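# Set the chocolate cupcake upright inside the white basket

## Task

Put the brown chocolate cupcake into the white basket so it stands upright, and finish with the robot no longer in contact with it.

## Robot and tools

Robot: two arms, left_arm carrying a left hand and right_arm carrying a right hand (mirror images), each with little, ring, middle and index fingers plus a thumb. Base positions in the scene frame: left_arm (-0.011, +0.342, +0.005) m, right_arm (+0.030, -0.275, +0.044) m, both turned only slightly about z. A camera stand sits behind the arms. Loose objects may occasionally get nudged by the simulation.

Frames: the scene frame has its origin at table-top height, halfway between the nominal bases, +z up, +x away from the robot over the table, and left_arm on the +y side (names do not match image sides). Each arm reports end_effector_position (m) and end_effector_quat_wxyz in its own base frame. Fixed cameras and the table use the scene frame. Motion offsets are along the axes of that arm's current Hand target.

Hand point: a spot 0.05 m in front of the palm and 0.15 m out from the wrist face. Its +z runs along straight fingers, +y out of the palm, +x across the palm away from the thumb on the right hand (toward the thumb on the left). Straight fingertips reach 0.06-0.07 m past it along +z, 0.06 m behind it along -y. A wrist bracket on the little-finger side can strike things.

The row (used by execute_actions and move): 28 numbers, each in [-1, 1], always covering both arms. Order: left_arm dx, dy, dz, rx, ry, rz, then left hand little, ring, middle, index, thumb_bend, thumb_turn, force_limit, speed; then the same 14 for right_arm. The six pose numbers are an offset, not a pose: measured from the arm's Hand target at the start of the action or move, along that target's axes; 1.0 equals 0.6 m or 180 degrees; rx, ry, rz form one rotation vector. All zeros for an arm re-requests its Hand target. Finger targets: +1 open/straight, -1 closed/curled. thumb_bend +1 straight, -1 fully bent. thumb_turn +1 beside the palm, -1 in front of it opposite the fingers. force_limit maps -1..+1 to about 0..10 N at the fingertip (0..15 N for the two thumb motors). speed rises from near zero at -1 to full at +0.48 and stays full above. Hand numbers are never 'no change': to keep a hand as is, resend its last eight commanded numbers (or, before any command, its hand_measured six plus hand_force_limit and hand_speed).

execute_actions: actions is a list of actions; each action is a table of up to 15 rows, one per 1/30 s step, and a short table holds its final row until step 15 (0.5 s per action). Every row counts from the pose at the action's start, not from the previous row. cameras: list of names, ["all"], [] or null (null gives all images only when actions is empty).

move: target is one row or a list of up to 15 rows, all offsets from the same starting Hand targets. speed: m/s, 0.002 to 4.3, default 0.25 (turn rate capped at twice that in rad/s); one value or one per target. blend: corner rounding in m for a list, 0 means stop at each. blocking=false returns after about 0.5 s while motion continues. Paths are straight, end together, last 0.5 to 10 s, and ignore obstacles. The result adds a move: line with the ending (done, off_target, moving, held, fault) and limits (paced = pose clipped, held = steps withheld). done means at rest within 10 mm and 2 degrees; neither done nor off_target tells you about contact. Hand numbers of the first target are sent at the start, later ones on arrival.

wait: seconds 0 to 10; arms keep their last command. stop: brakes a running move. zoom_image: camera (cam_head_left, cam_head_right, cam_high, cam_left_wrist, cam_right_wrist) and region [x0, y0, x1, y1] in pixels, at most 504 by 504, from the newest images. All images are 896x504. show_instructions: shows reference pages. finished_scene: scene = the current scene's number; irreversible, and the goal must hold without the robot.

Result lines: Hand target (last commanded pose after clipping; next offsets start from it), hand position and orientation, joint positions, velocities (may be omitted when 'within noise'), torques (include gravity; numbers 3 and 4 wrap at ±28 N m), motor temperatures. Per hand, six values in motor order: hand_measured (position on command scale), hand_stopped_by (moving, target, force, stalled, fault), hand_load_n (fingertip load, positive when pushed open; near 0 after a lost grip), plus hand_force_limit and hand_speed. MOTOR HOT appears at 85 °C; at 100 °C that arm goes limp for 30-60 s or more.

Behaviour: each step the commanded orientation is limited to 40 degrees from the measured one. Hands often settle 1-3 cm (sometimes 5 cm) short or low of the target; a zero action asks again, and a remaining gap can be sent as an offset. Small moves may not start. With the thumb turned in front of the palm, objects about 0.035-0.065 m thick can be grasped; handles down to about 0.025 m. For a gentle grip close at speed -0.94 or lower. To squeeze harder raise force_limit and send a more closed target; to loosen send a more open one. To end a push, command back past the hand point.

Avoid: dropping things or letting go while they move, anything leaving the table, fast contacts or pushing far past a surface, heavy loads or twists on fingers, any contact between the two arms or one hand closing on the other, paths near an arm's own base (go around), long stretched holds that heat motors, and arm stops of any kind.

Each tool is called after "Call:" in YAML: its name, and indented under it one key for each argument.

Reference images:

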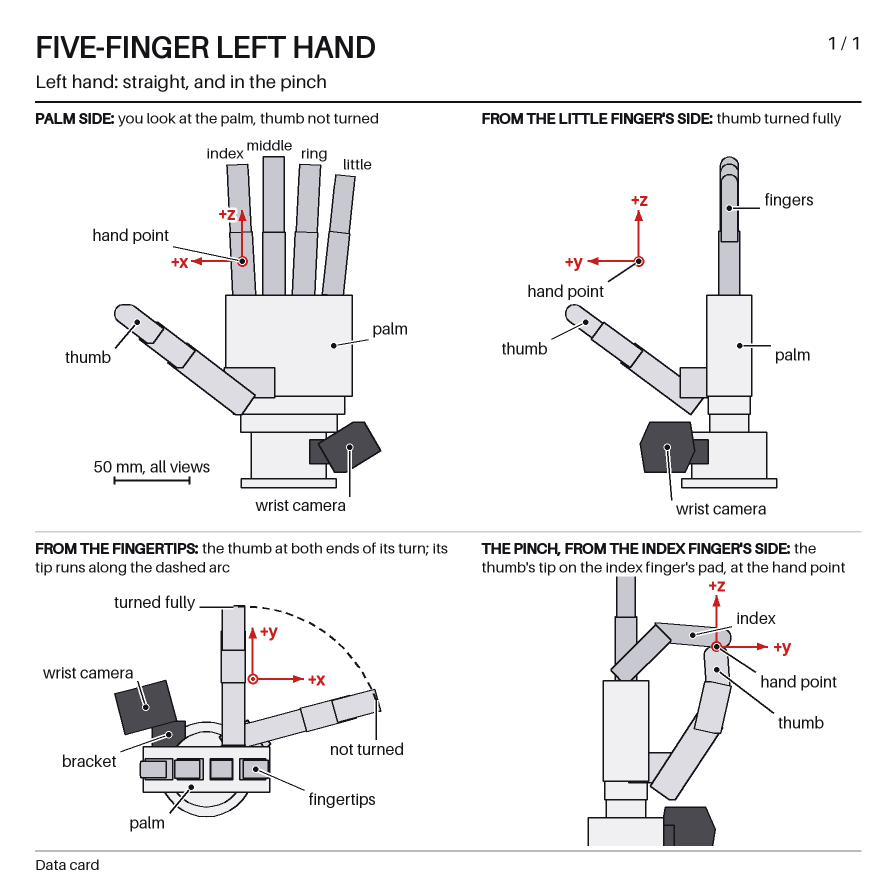

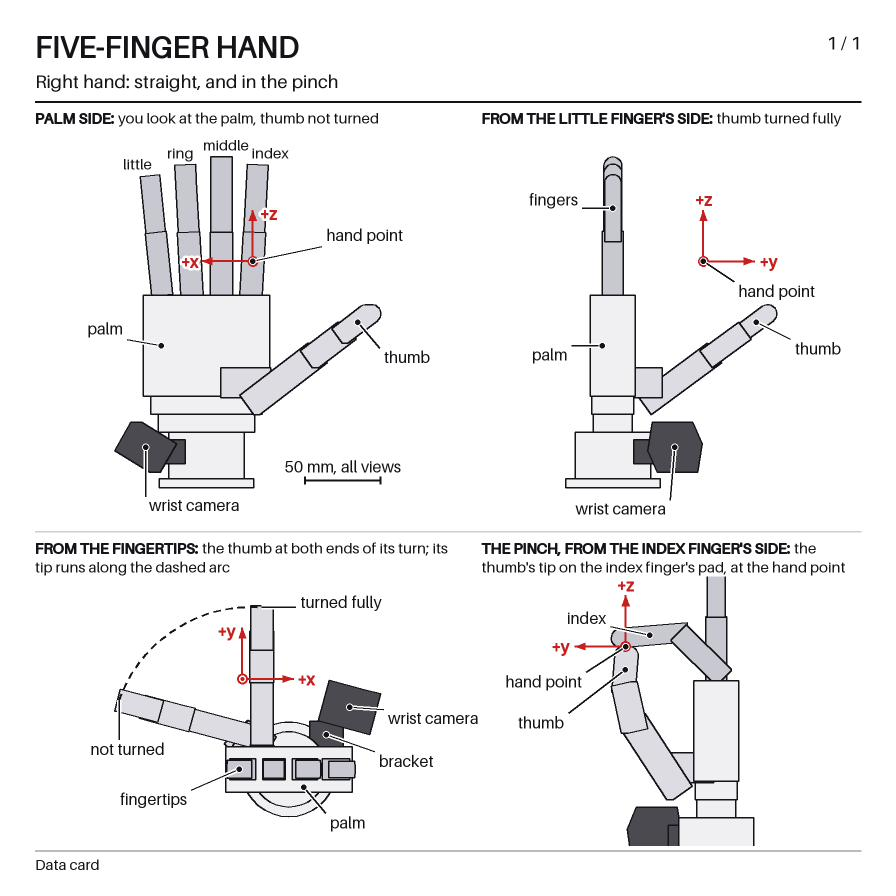

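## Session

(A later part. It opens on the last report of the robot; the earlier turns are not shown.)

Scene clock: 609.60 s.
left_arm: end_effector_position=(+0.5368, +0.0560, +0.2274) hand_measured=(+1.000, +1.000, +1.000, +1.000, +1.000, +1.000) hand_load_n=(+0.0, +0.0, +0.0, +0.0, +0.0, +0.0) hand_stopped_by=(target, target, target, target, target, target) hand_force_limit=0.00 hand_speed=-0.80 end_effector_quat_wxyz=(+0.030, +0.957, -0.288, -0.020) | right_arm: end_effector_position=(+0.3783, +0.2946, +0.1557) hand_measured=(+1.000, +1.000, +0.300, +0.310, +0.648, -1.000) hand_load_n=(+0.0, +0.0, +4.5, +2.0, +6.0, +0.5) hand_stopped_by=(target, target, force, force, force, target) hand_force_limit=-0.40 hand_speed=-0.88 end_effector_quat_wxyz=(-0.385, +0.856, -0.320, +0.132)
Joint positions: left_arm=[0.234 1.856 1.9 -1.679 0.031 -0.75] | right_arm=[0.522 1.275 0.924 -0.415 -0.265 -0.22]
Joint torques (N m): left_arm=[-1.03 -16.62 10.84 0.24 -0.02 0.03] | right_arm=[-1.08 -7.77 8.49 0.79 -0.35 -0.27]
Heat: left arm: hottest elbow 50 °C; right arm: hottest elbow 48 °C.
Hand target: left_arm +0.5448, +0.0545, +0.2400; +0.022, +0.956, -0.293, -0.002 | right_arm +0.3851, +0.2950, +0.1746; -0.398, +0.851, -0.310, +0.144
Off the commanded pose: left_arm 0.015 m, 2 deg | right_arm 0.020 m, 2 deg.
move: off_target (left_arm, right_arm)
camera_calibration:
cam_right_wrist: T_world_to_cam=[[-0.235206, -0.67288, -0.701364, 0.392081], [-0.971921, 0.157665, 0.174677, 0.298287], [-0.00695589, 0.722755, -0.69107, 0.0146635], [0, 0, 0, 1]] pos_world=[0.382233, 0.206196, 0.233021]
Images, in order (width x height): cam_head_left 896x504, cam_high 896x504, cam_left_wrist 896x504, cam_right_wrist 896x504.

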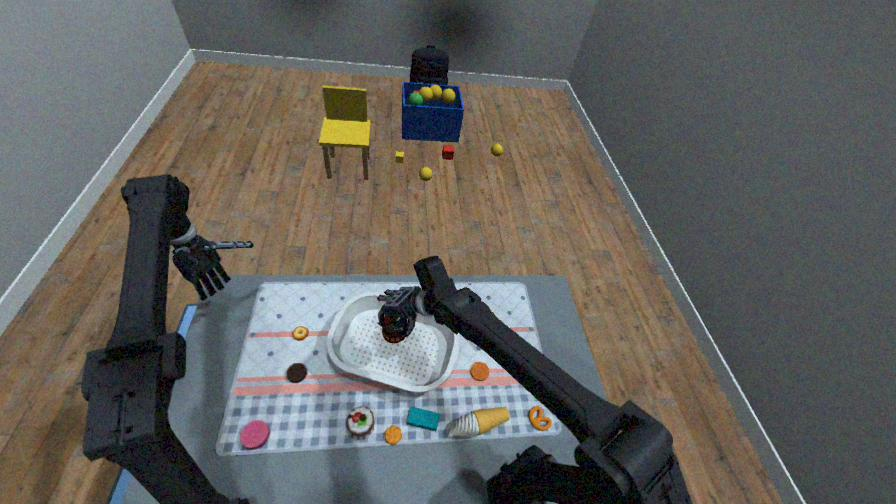

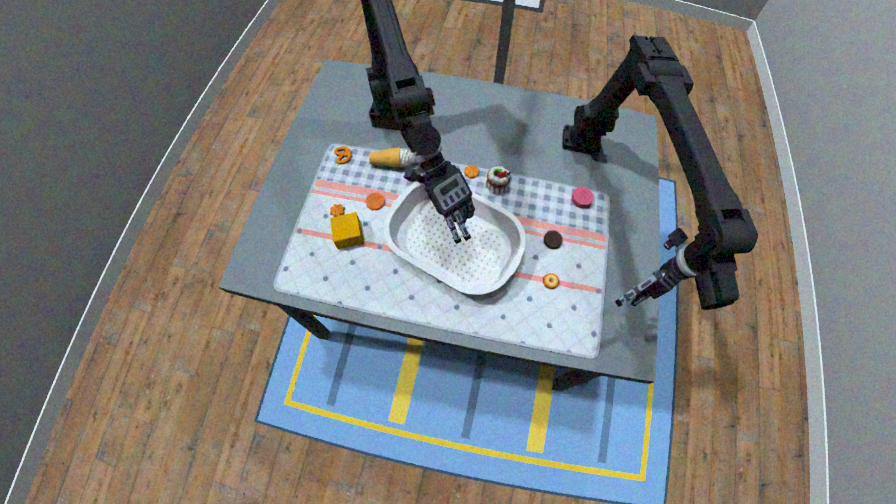

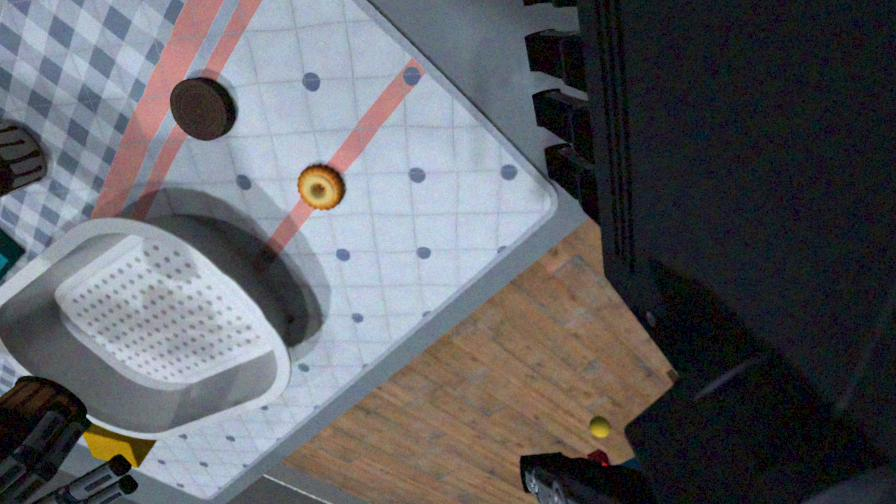

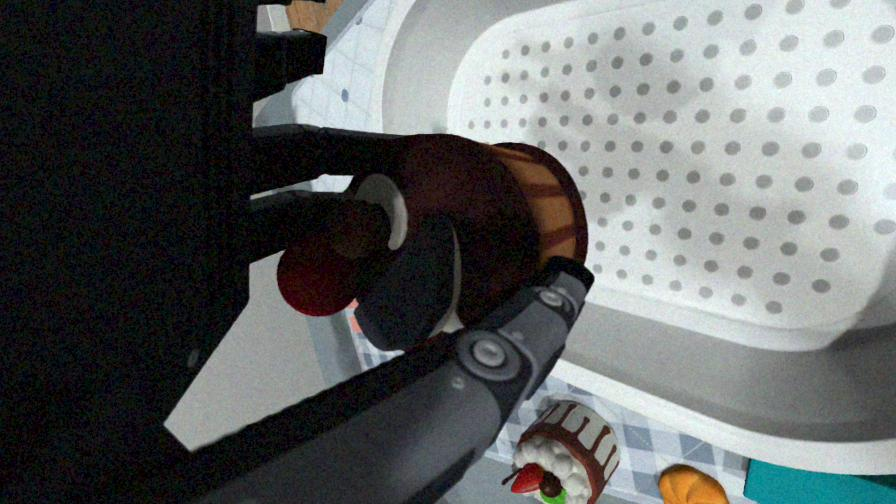

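Call:
move:
  target: [0,0,0,0,0,0,1,1,1,1,1,1,0,-0.8,0,0.171,0.1437,0,0,0,1,1,-0.4,-0.4,-0.4,-1,-0.4,-0.88]
  speed: 0.12
  cameras: ["cam_right_wrist","cam_high","cam_left_wrist"]

Scene clock: 644.50 s.
left_arm: end_effector_position=(+0.5368, +0.0560, +0.2274) hand_measured=(+1.000, +1.000, +1.000, +1.000, +1.000, +1.000) hand_load_n=(+0.0, +0.0, +0.0, +0.0, +0.0, +0.0) hand_stopped_by=(target, target, target, target, target, target) hand_force_limit=0.00 hand_speed=-0.80 end_effector_quat_wxyz=(+0.030, +0.957, -0.288, -0.020) | right_arm: end_effector_position=(+0.3740, +0.2920, +0.0320) hand_measured=(+1.000, +1.000, +0.300, +0.310, +0.648, -1.000) hand_load_n=(+0.5, +0.0, +5.0, +2.0, +6.0, +0.5) hand_stopped_by=(target, target, force, force, force, target) hand_force_limit=-0.40 hand_speed=-0.88 end_effector_quat_wxyz=(-0.383, +0.857, -0.319, +0.132)
Joint positions: left_arm=[0.234 1.856 1.9 -1.679 0.031 -0.75] | right_arm=[0.522 1.46 0.724 -0.033 -0.265 -0.222]
Joint torques (N m): left_arm=[-1.32 -16.5 10.76 0.23 -0.05 -0.01] | right_arm=[-1.03 -7.24 6.27 1.92 -0.34 -0.26]
Heat: left arm: hottest elbow 51 °C; right arm: hottest elbow 48 °C.
Hand target: left_arm +0.5448, +0.0545, +0.2400; +0.022, +0.956, -0.293, -0.002 | right_arm +0.3852, +0.2952, +0.0406; -0.398, +0.851, -0.310, +0.144
Off the commanded pose: left_arm 0.015 m, 2 deg | right_arm 0.014 m, 3 deg.
move: off_target (left_arm, right_arm)
camera_calibration:
cam_right_wrist: T_world_to_cam=[[-0.235762, -0.674714, -0.699412, 0.303218], [-0.971769, 0.157044, 0.176072, 0.31629], [-0.00895942, 0.721178, -0.692692, -0.0677904], [0, 0, 0, 1]] pos_world=[0.378241, 0.203803, 0.109427]
Images, in order (width x height): cam_high 896x504, cam_left_wrist 896x504, cam_right_wrist 896x504.

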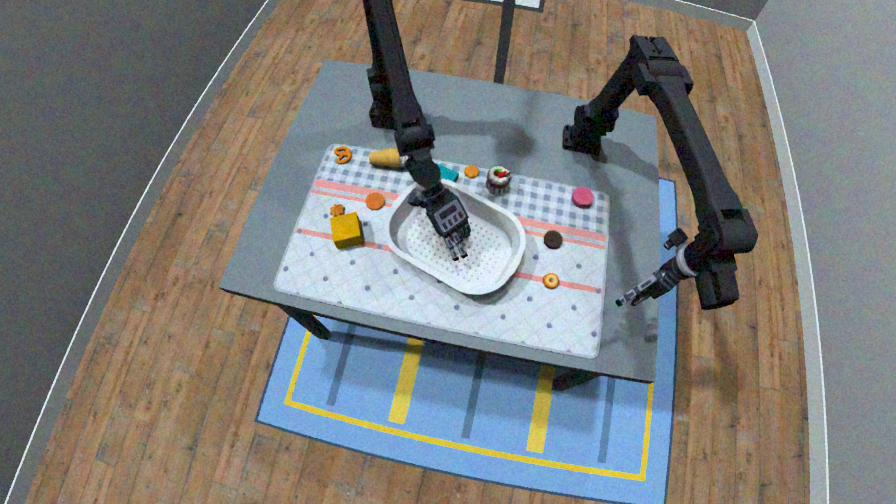

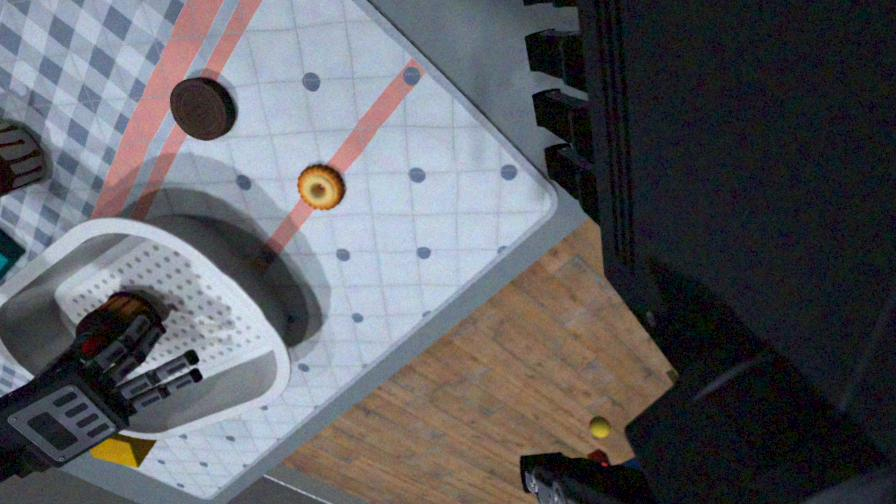

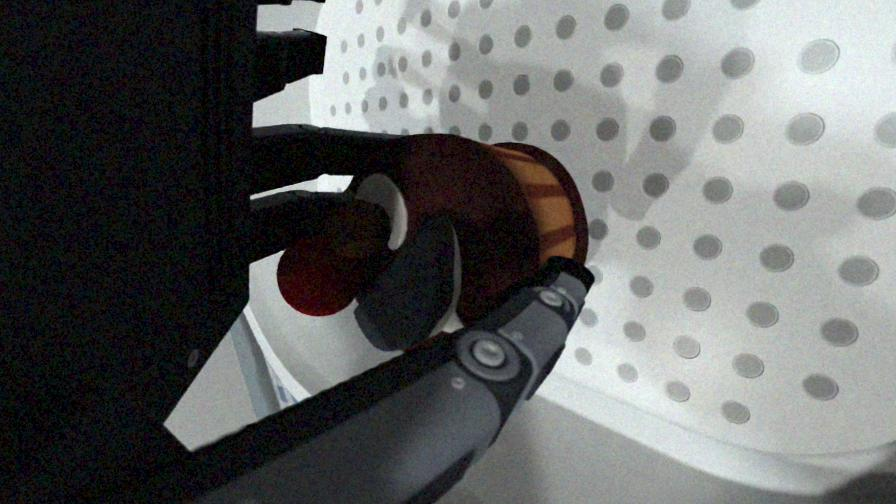

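Call:
move:
  target: [0,0,0,0,0,0,1,1,1,1,1,1,0,-0.8,0,0.0153,0.0129,0,0,0,1,1,-0.4,-0.4,-0.4,-1,-0.4,-0.88]
  speed: 0.05
  cameras: ["cam_right_wrist"]

Scene clock: 651.23 s.
left_arm: end_effector_position=(+0.5368, +0.0560, +0.2274) hand_measured=(+1.000, +1.000, +1.000, +1.000, +1.000, +1.000) hand_load_n=(+0.0, +0.0, +0.0, +0.0, +0.0, +0.0) hand_stopped_by=(target, target, target, target, target, target) hand_force_limit=0.00 hand_speed=-0.80 end_effector_quat_wxyz=(+0.030, +0.957, -0.288, -0.020) | right_arm: end_effector_position=(+0.3744, +0.2922, +0.0214) hand_measured=(+1.000, +1.000, +0.300, +0.310, +0.648, -1.000) hand_load_n=(+0.0, +0.0, +4.5, +2.0, +6.0, +0.5) hand_stopped_by=(target, target, force, force, force, target) hand_force_limit=-0.40 hand_speed=-0.88 end_effector_quat_wxyz=(-0.384, +0.856, -0.319, +0.132)
Joint positions: left_arm=[0.234 1.856 1.9 -1.679 0.031 -0.75] | right_arm=[0.522 1.485 0.712 0.007 -0.265 -0.222]
Joint torques (N m): left_arm=[-0.62 -16.67 11.04 0.17 -0.06 0.04] | right_arm=[-1.03 -7.24 5.97 1.94 -0.33 -0.26]
Heat: left arm: hottest elbow 51 °C; right arm: hottest elbow 48 °C.
Hand target: left_arm +0.5448, +0.0545, +0.2400; +0.022, +0.956, -0.293, -0.002 | right_arm +0.3852, +0.2953, +0.0286; -0.398, +0.851, -0.310, +0.144
Off the commanded pose: left_arm 0.015 m, 2 deg | right_arm 0.013 m, 2 deg.
move: off_target (left_arm, right_arm)
camera_calibration:
cam_right_wrist: T_world_to_cam=[[-0.233929, -0.673614, -0.701086, 0.295088], [-0.972227, 0.156768, 0.173774, 0.318802], [-0.00714876, 0.722266, -0.691579, -0.0762886], [0, 0, 0, 1]] pos_world=[0.378433, 0.203898, 0.0987227]
Images, in order (width x height): cam_right_wrist 896x504.

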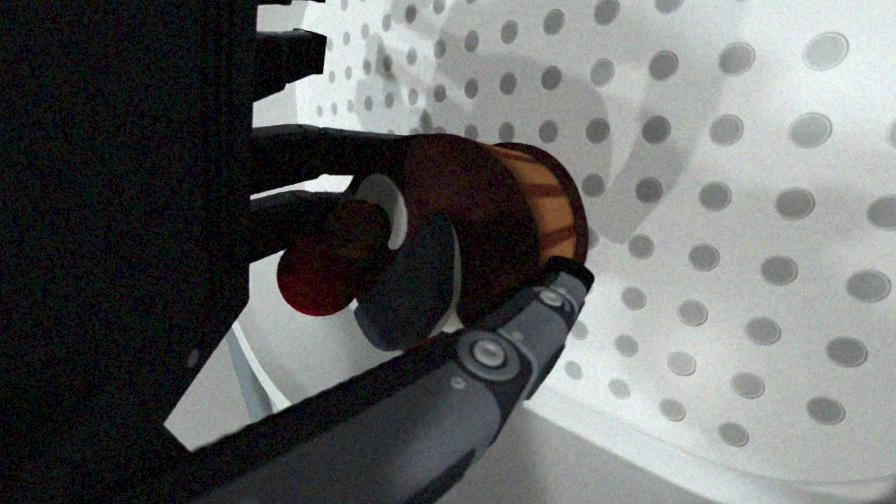

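Call:
move:
  target: [0,0,0,0,0,0,1,1,1,1,1,1,0,-0.8,0,0.0115,0.0096,0,0,0,1,1,-0.4,-0.4,-0.4,-1,-0.4,-0.88]
  speed: 0.05
  cameras: ["cam_right_wrist"]

Scene clock: 661.67 s.
left_arm: end_effector_position=(+0.5368, +0.0560, +0.2274) hand_measured=(+1.000, +1.000, +1.000, +1.000, +1.000, +1.000) hand_load_n=(+0.0, +0.0, +0.0, +0.0, +0.0, +0.0) hand_stopped_by=(target, target, target, target, target, target) hand_force_limit=0.00 hand_speed=-0.80 end_effector_quat_wxyz=(+0.030, +0.957, -0.288, -0.020) | right_arm: end_effector_position=(+0.3784, +0.2942, +0.0193) hand_measured=(+1.000, +1.000, +0.300, +0.310, +0.648, -1.000) hand_load_n=(-0.5, +0.5, +3.5, +2.0, +5.5, +0.5) hand_stopped_by=(target, target, force, force, force, target) hand_force_limit=-0.40 hand_speed=-0.88 end_effector_quat_wxyz=(-0.391, +0.852, -0.321, +0.136)
Joint positions: left_arm=[0.234 1.856 1.9 -1.679 0.031 -0.75] | right_arm=[0.52 1.497 0.709 0.039 -0.265 -0.214]
Joint torques (N m): left_arm=[-0.73 -16.09 10.91 0.23 -0.09 0.02] | right_arm=[-1.03 -6.53 5.57 1.89 -0.29 -0.26]
Heat: left arm: hottest elbow 51 °C; right arm: hottest elbow 47 °C.
Hand target: left_arm +0.5448, +0.0545, +0.2400; +0.022, +0.956, -0.293, -0.002 | right_arm +0.3852, +0.2953, +0.0196; -0.398, +0.851, -0.310, +0.144
Off the commanded pose: left_arm 0.015 m, 2 deg | right_arm 0.007 m, 2 deg.
move: off_target (left_arm)
camera_calibration:
cam_right_wrist: T_world_to_cam=[[-0.231092, -0.663585, -0.711513, 0.292067], [-0.972921, 0.161122, 0.165725, 0.321802], [0.00466731, 0.730544, -0.68285, -0.0862358], [0, 0, 0, 1]] pos_world=[0.380985, 0.204961, 0.0955926]
Images, in order (width x height): cam_right_wrist 896x504.

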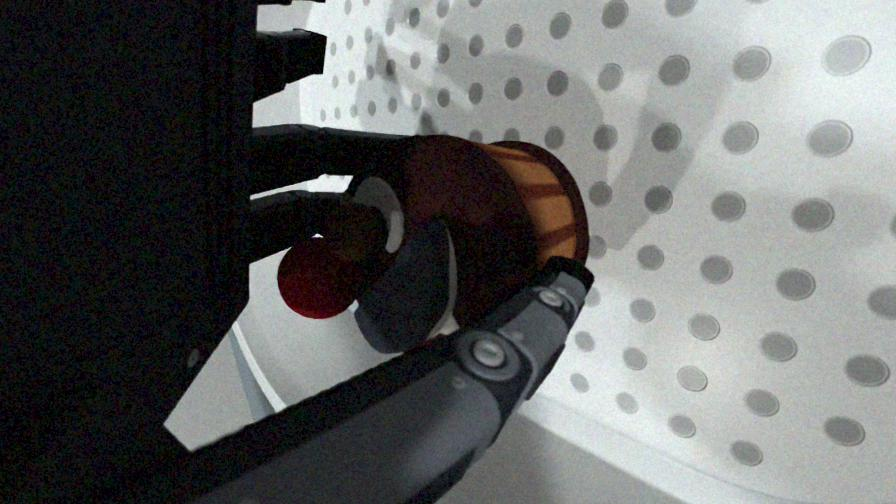

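Call:
execute_actions:
  actions:
    - [[0,0,0,0,0,0,1,1,1,1,1,1,0,-0.8,0,0,0,0,0,0,1,1,1,1,1,-1,-0.4,-0.75]]
  cameras: ["cam_right_wrist"]

Scene clock: 671.27 s.
left_arm: end_effector_position=(+0.5368, +0.0560, +0.2274) hand_measured=(+1.000, +1.000, +1.000, +1.000, +1.000, +1.000) hand_load_n=(+0.0, +0.0, +0.0, +0.0, +0.0, +0.0) hand_stopped_by=(target, target, target, target, target, target) hand_force_limit=0.00 hand_speed=-0.80 end_effector_quat_wxyz=(+0.030, +0.957, -0.288, -0.020) | right_arm: end_effector_position=(+0.3777, +0.2946, +0.0168) hand_measured=(+1.000, +1.000, +1.000, +1.000, +1.000, -1.000) hand_load_n=(+0.0, +0.0, +0.0, +0.0, +0.0, +0.0) hand_stopped_by=(target, target, target, target, target, target) hand_force_limit=-0.40 hand_speed=-0.75 end_effector_quat_wxyz=(-0.389, +0.853, -0.321, +0.135)
Joint positions: left_arm=[0.234 1.856 1.9 -1.679 0.031 -0.75] | right_arm=[0.522 1.503 0.709 0.04 -0.265 -0.214]
Joint torques (N m): left_arm=[-0.79 -15.68 10.82 0.01 -0.06 0.03] | right_arm=[-0.97 -7.12 5.56 1.84 -0.29 -0.26]
Heat: left arm: hottest elbow 51 °C; right arm: hottest elbow 46 °C.
Hand target: left_arm +0.5448, +0.0545, +0.2400; +0.022, +0.956, -0.293, -0.002 | right_arm +0.3852, +0.2953, +0.0196; -0.398, +0.851, -0.310, +0.144
Off the commanded pose: left_arm 0.015 m, 2 deg | right_arm 0.008 m, 2 deg.
camera_calibration:
cam_right_wrist: T_world_to_cam=[[-0.232915, -0.665541, -0.709088, 0.291642], [-0.972497, 0.160041, 0.169225, 0.321543], [0.000856871, 0.729001, -0.684512, -0.0863215], [0, 0, 0, 1]] pos_world=[0.380701, 0.205568, 0.0932986]
Images, in order (width x height): cam_right_wrist 896x504.

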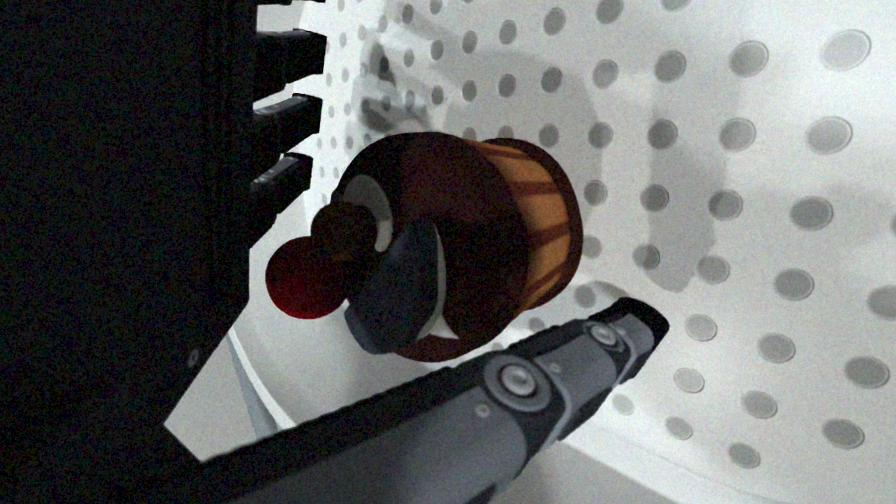

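Call:
move:
  target: [0,0,0,0,0,0,1,1,1,1,1,1,0,-0.8,0,-0.179,-0.1501,0,0,0,1,1,1,1,1,-1,-0.4,-0.75]
  speed: 0.12
  cameras: ["cam_right_wrist","cam_high","cam_left_wrist"]

Scene clock: 679.83 s.
left_arm: end_effector_position=(+0.5368, +0.0560, +0.2274) hand_measured=(+1.000, +1.000, +1.000, +1.000, +1.000, +1.000) hand_load_n=(+0.0, +0.0, +0.0, +0.0, +0.0, +0.0) hand_stopped_by=(target, target, target, target, target, target) hand_force_limit=0.00 hand_speed=-0.80 end_effector_quat_wxyz=(+0.030, +0.957, -0.288, -0.020) | right_arm: end_effector_position=(+0.3667, +0.2883, +0.1277) hand_measured=(+1.000, +1.000, +1.000, +1.000, +1.000, -1.000) hand_load_n=(+0.0, +0.0, +0.0, +0.0, +0.0, +0.0) hand_stopped_by=(target, target, target, target, target, target) hand_force_limit=-0.40 hand_speed=-0.75 end_effector_quat_wxyz=(-0.376, +0.859, -0.326, +0.123)
Joint positions: left_arm=[0.234 1.856 1.9 -1.679 0.031 -0.75] | right_arm=[0.522 1.283 0.861 -0.371 -0.265 -0.214]
Joint torques (N m): left_arm=[-1.2 -16.26 10.71 0.13 -0.03 0.08] | right_arm=[-1.03 -7.41 10.61 0.73 -0.29 -0.25]
Heat: left arm: hottest elbow 51 °C; right arm: hottest elbow 46 °C.
Hand target: left_arm +0.5448, +0.0545, +0.2400; +0.022, +0.956, -0.293, -0.002 | right_arm +0.3852, +0.2951, +0.1598; -0.398, +0.851, -0.310, +0.144
Off the commanded pose: left_arm 0.015 m, 2 deg | right_arm 0.038 m, 4 deg.
move: off_target (left_arm, right_arm)
camera_calibration:
cam_right_wrist: T_world_to_cam=[[-0.25617, -0.678923, -0.68807, 0.37322], [-0.966377, 0.163545, 0.198413, 0.286136], [-0.0221769, 0.715763, -0.697991, 0.00819213], [0, 0, 0, 1]] pos_world=[0.372305, 0.200728, 0.205746]
Images, in order (width x height): cam_high 896x504, cam_left_wrist 896x504, cam_right_wrist 896x504.

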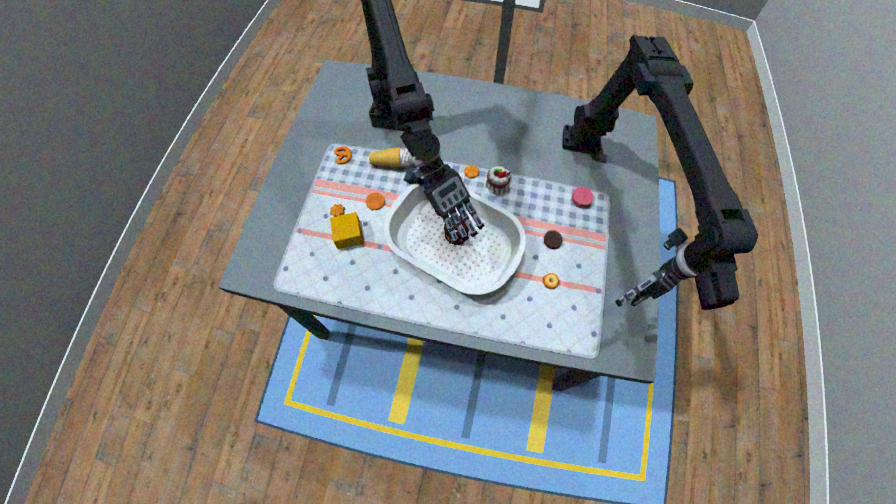

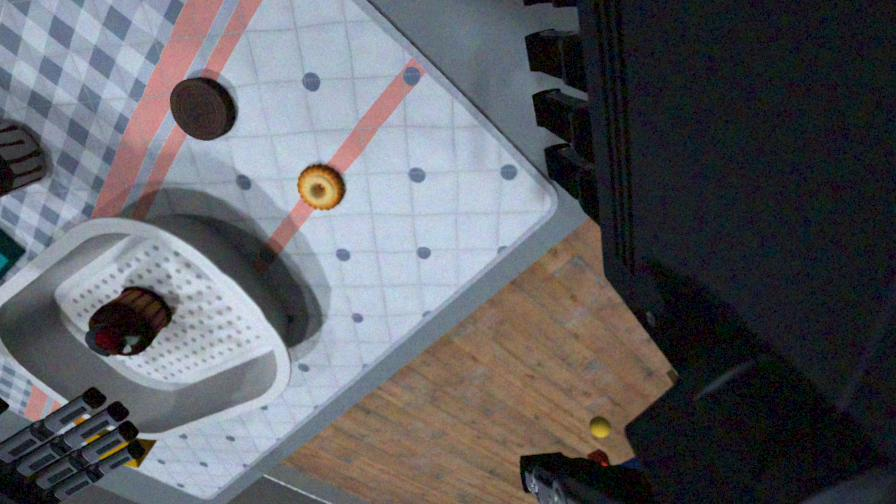

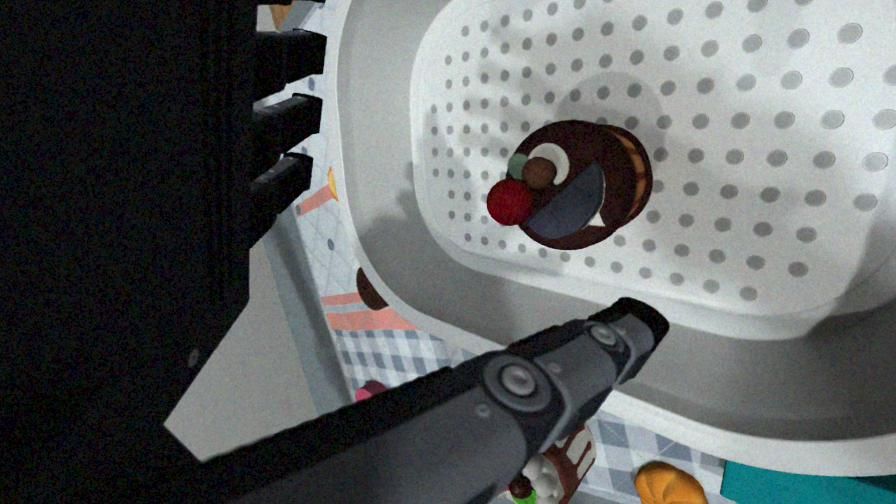

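Call:
finished_scene:
  scene: 1

The scene is finished: the task was done.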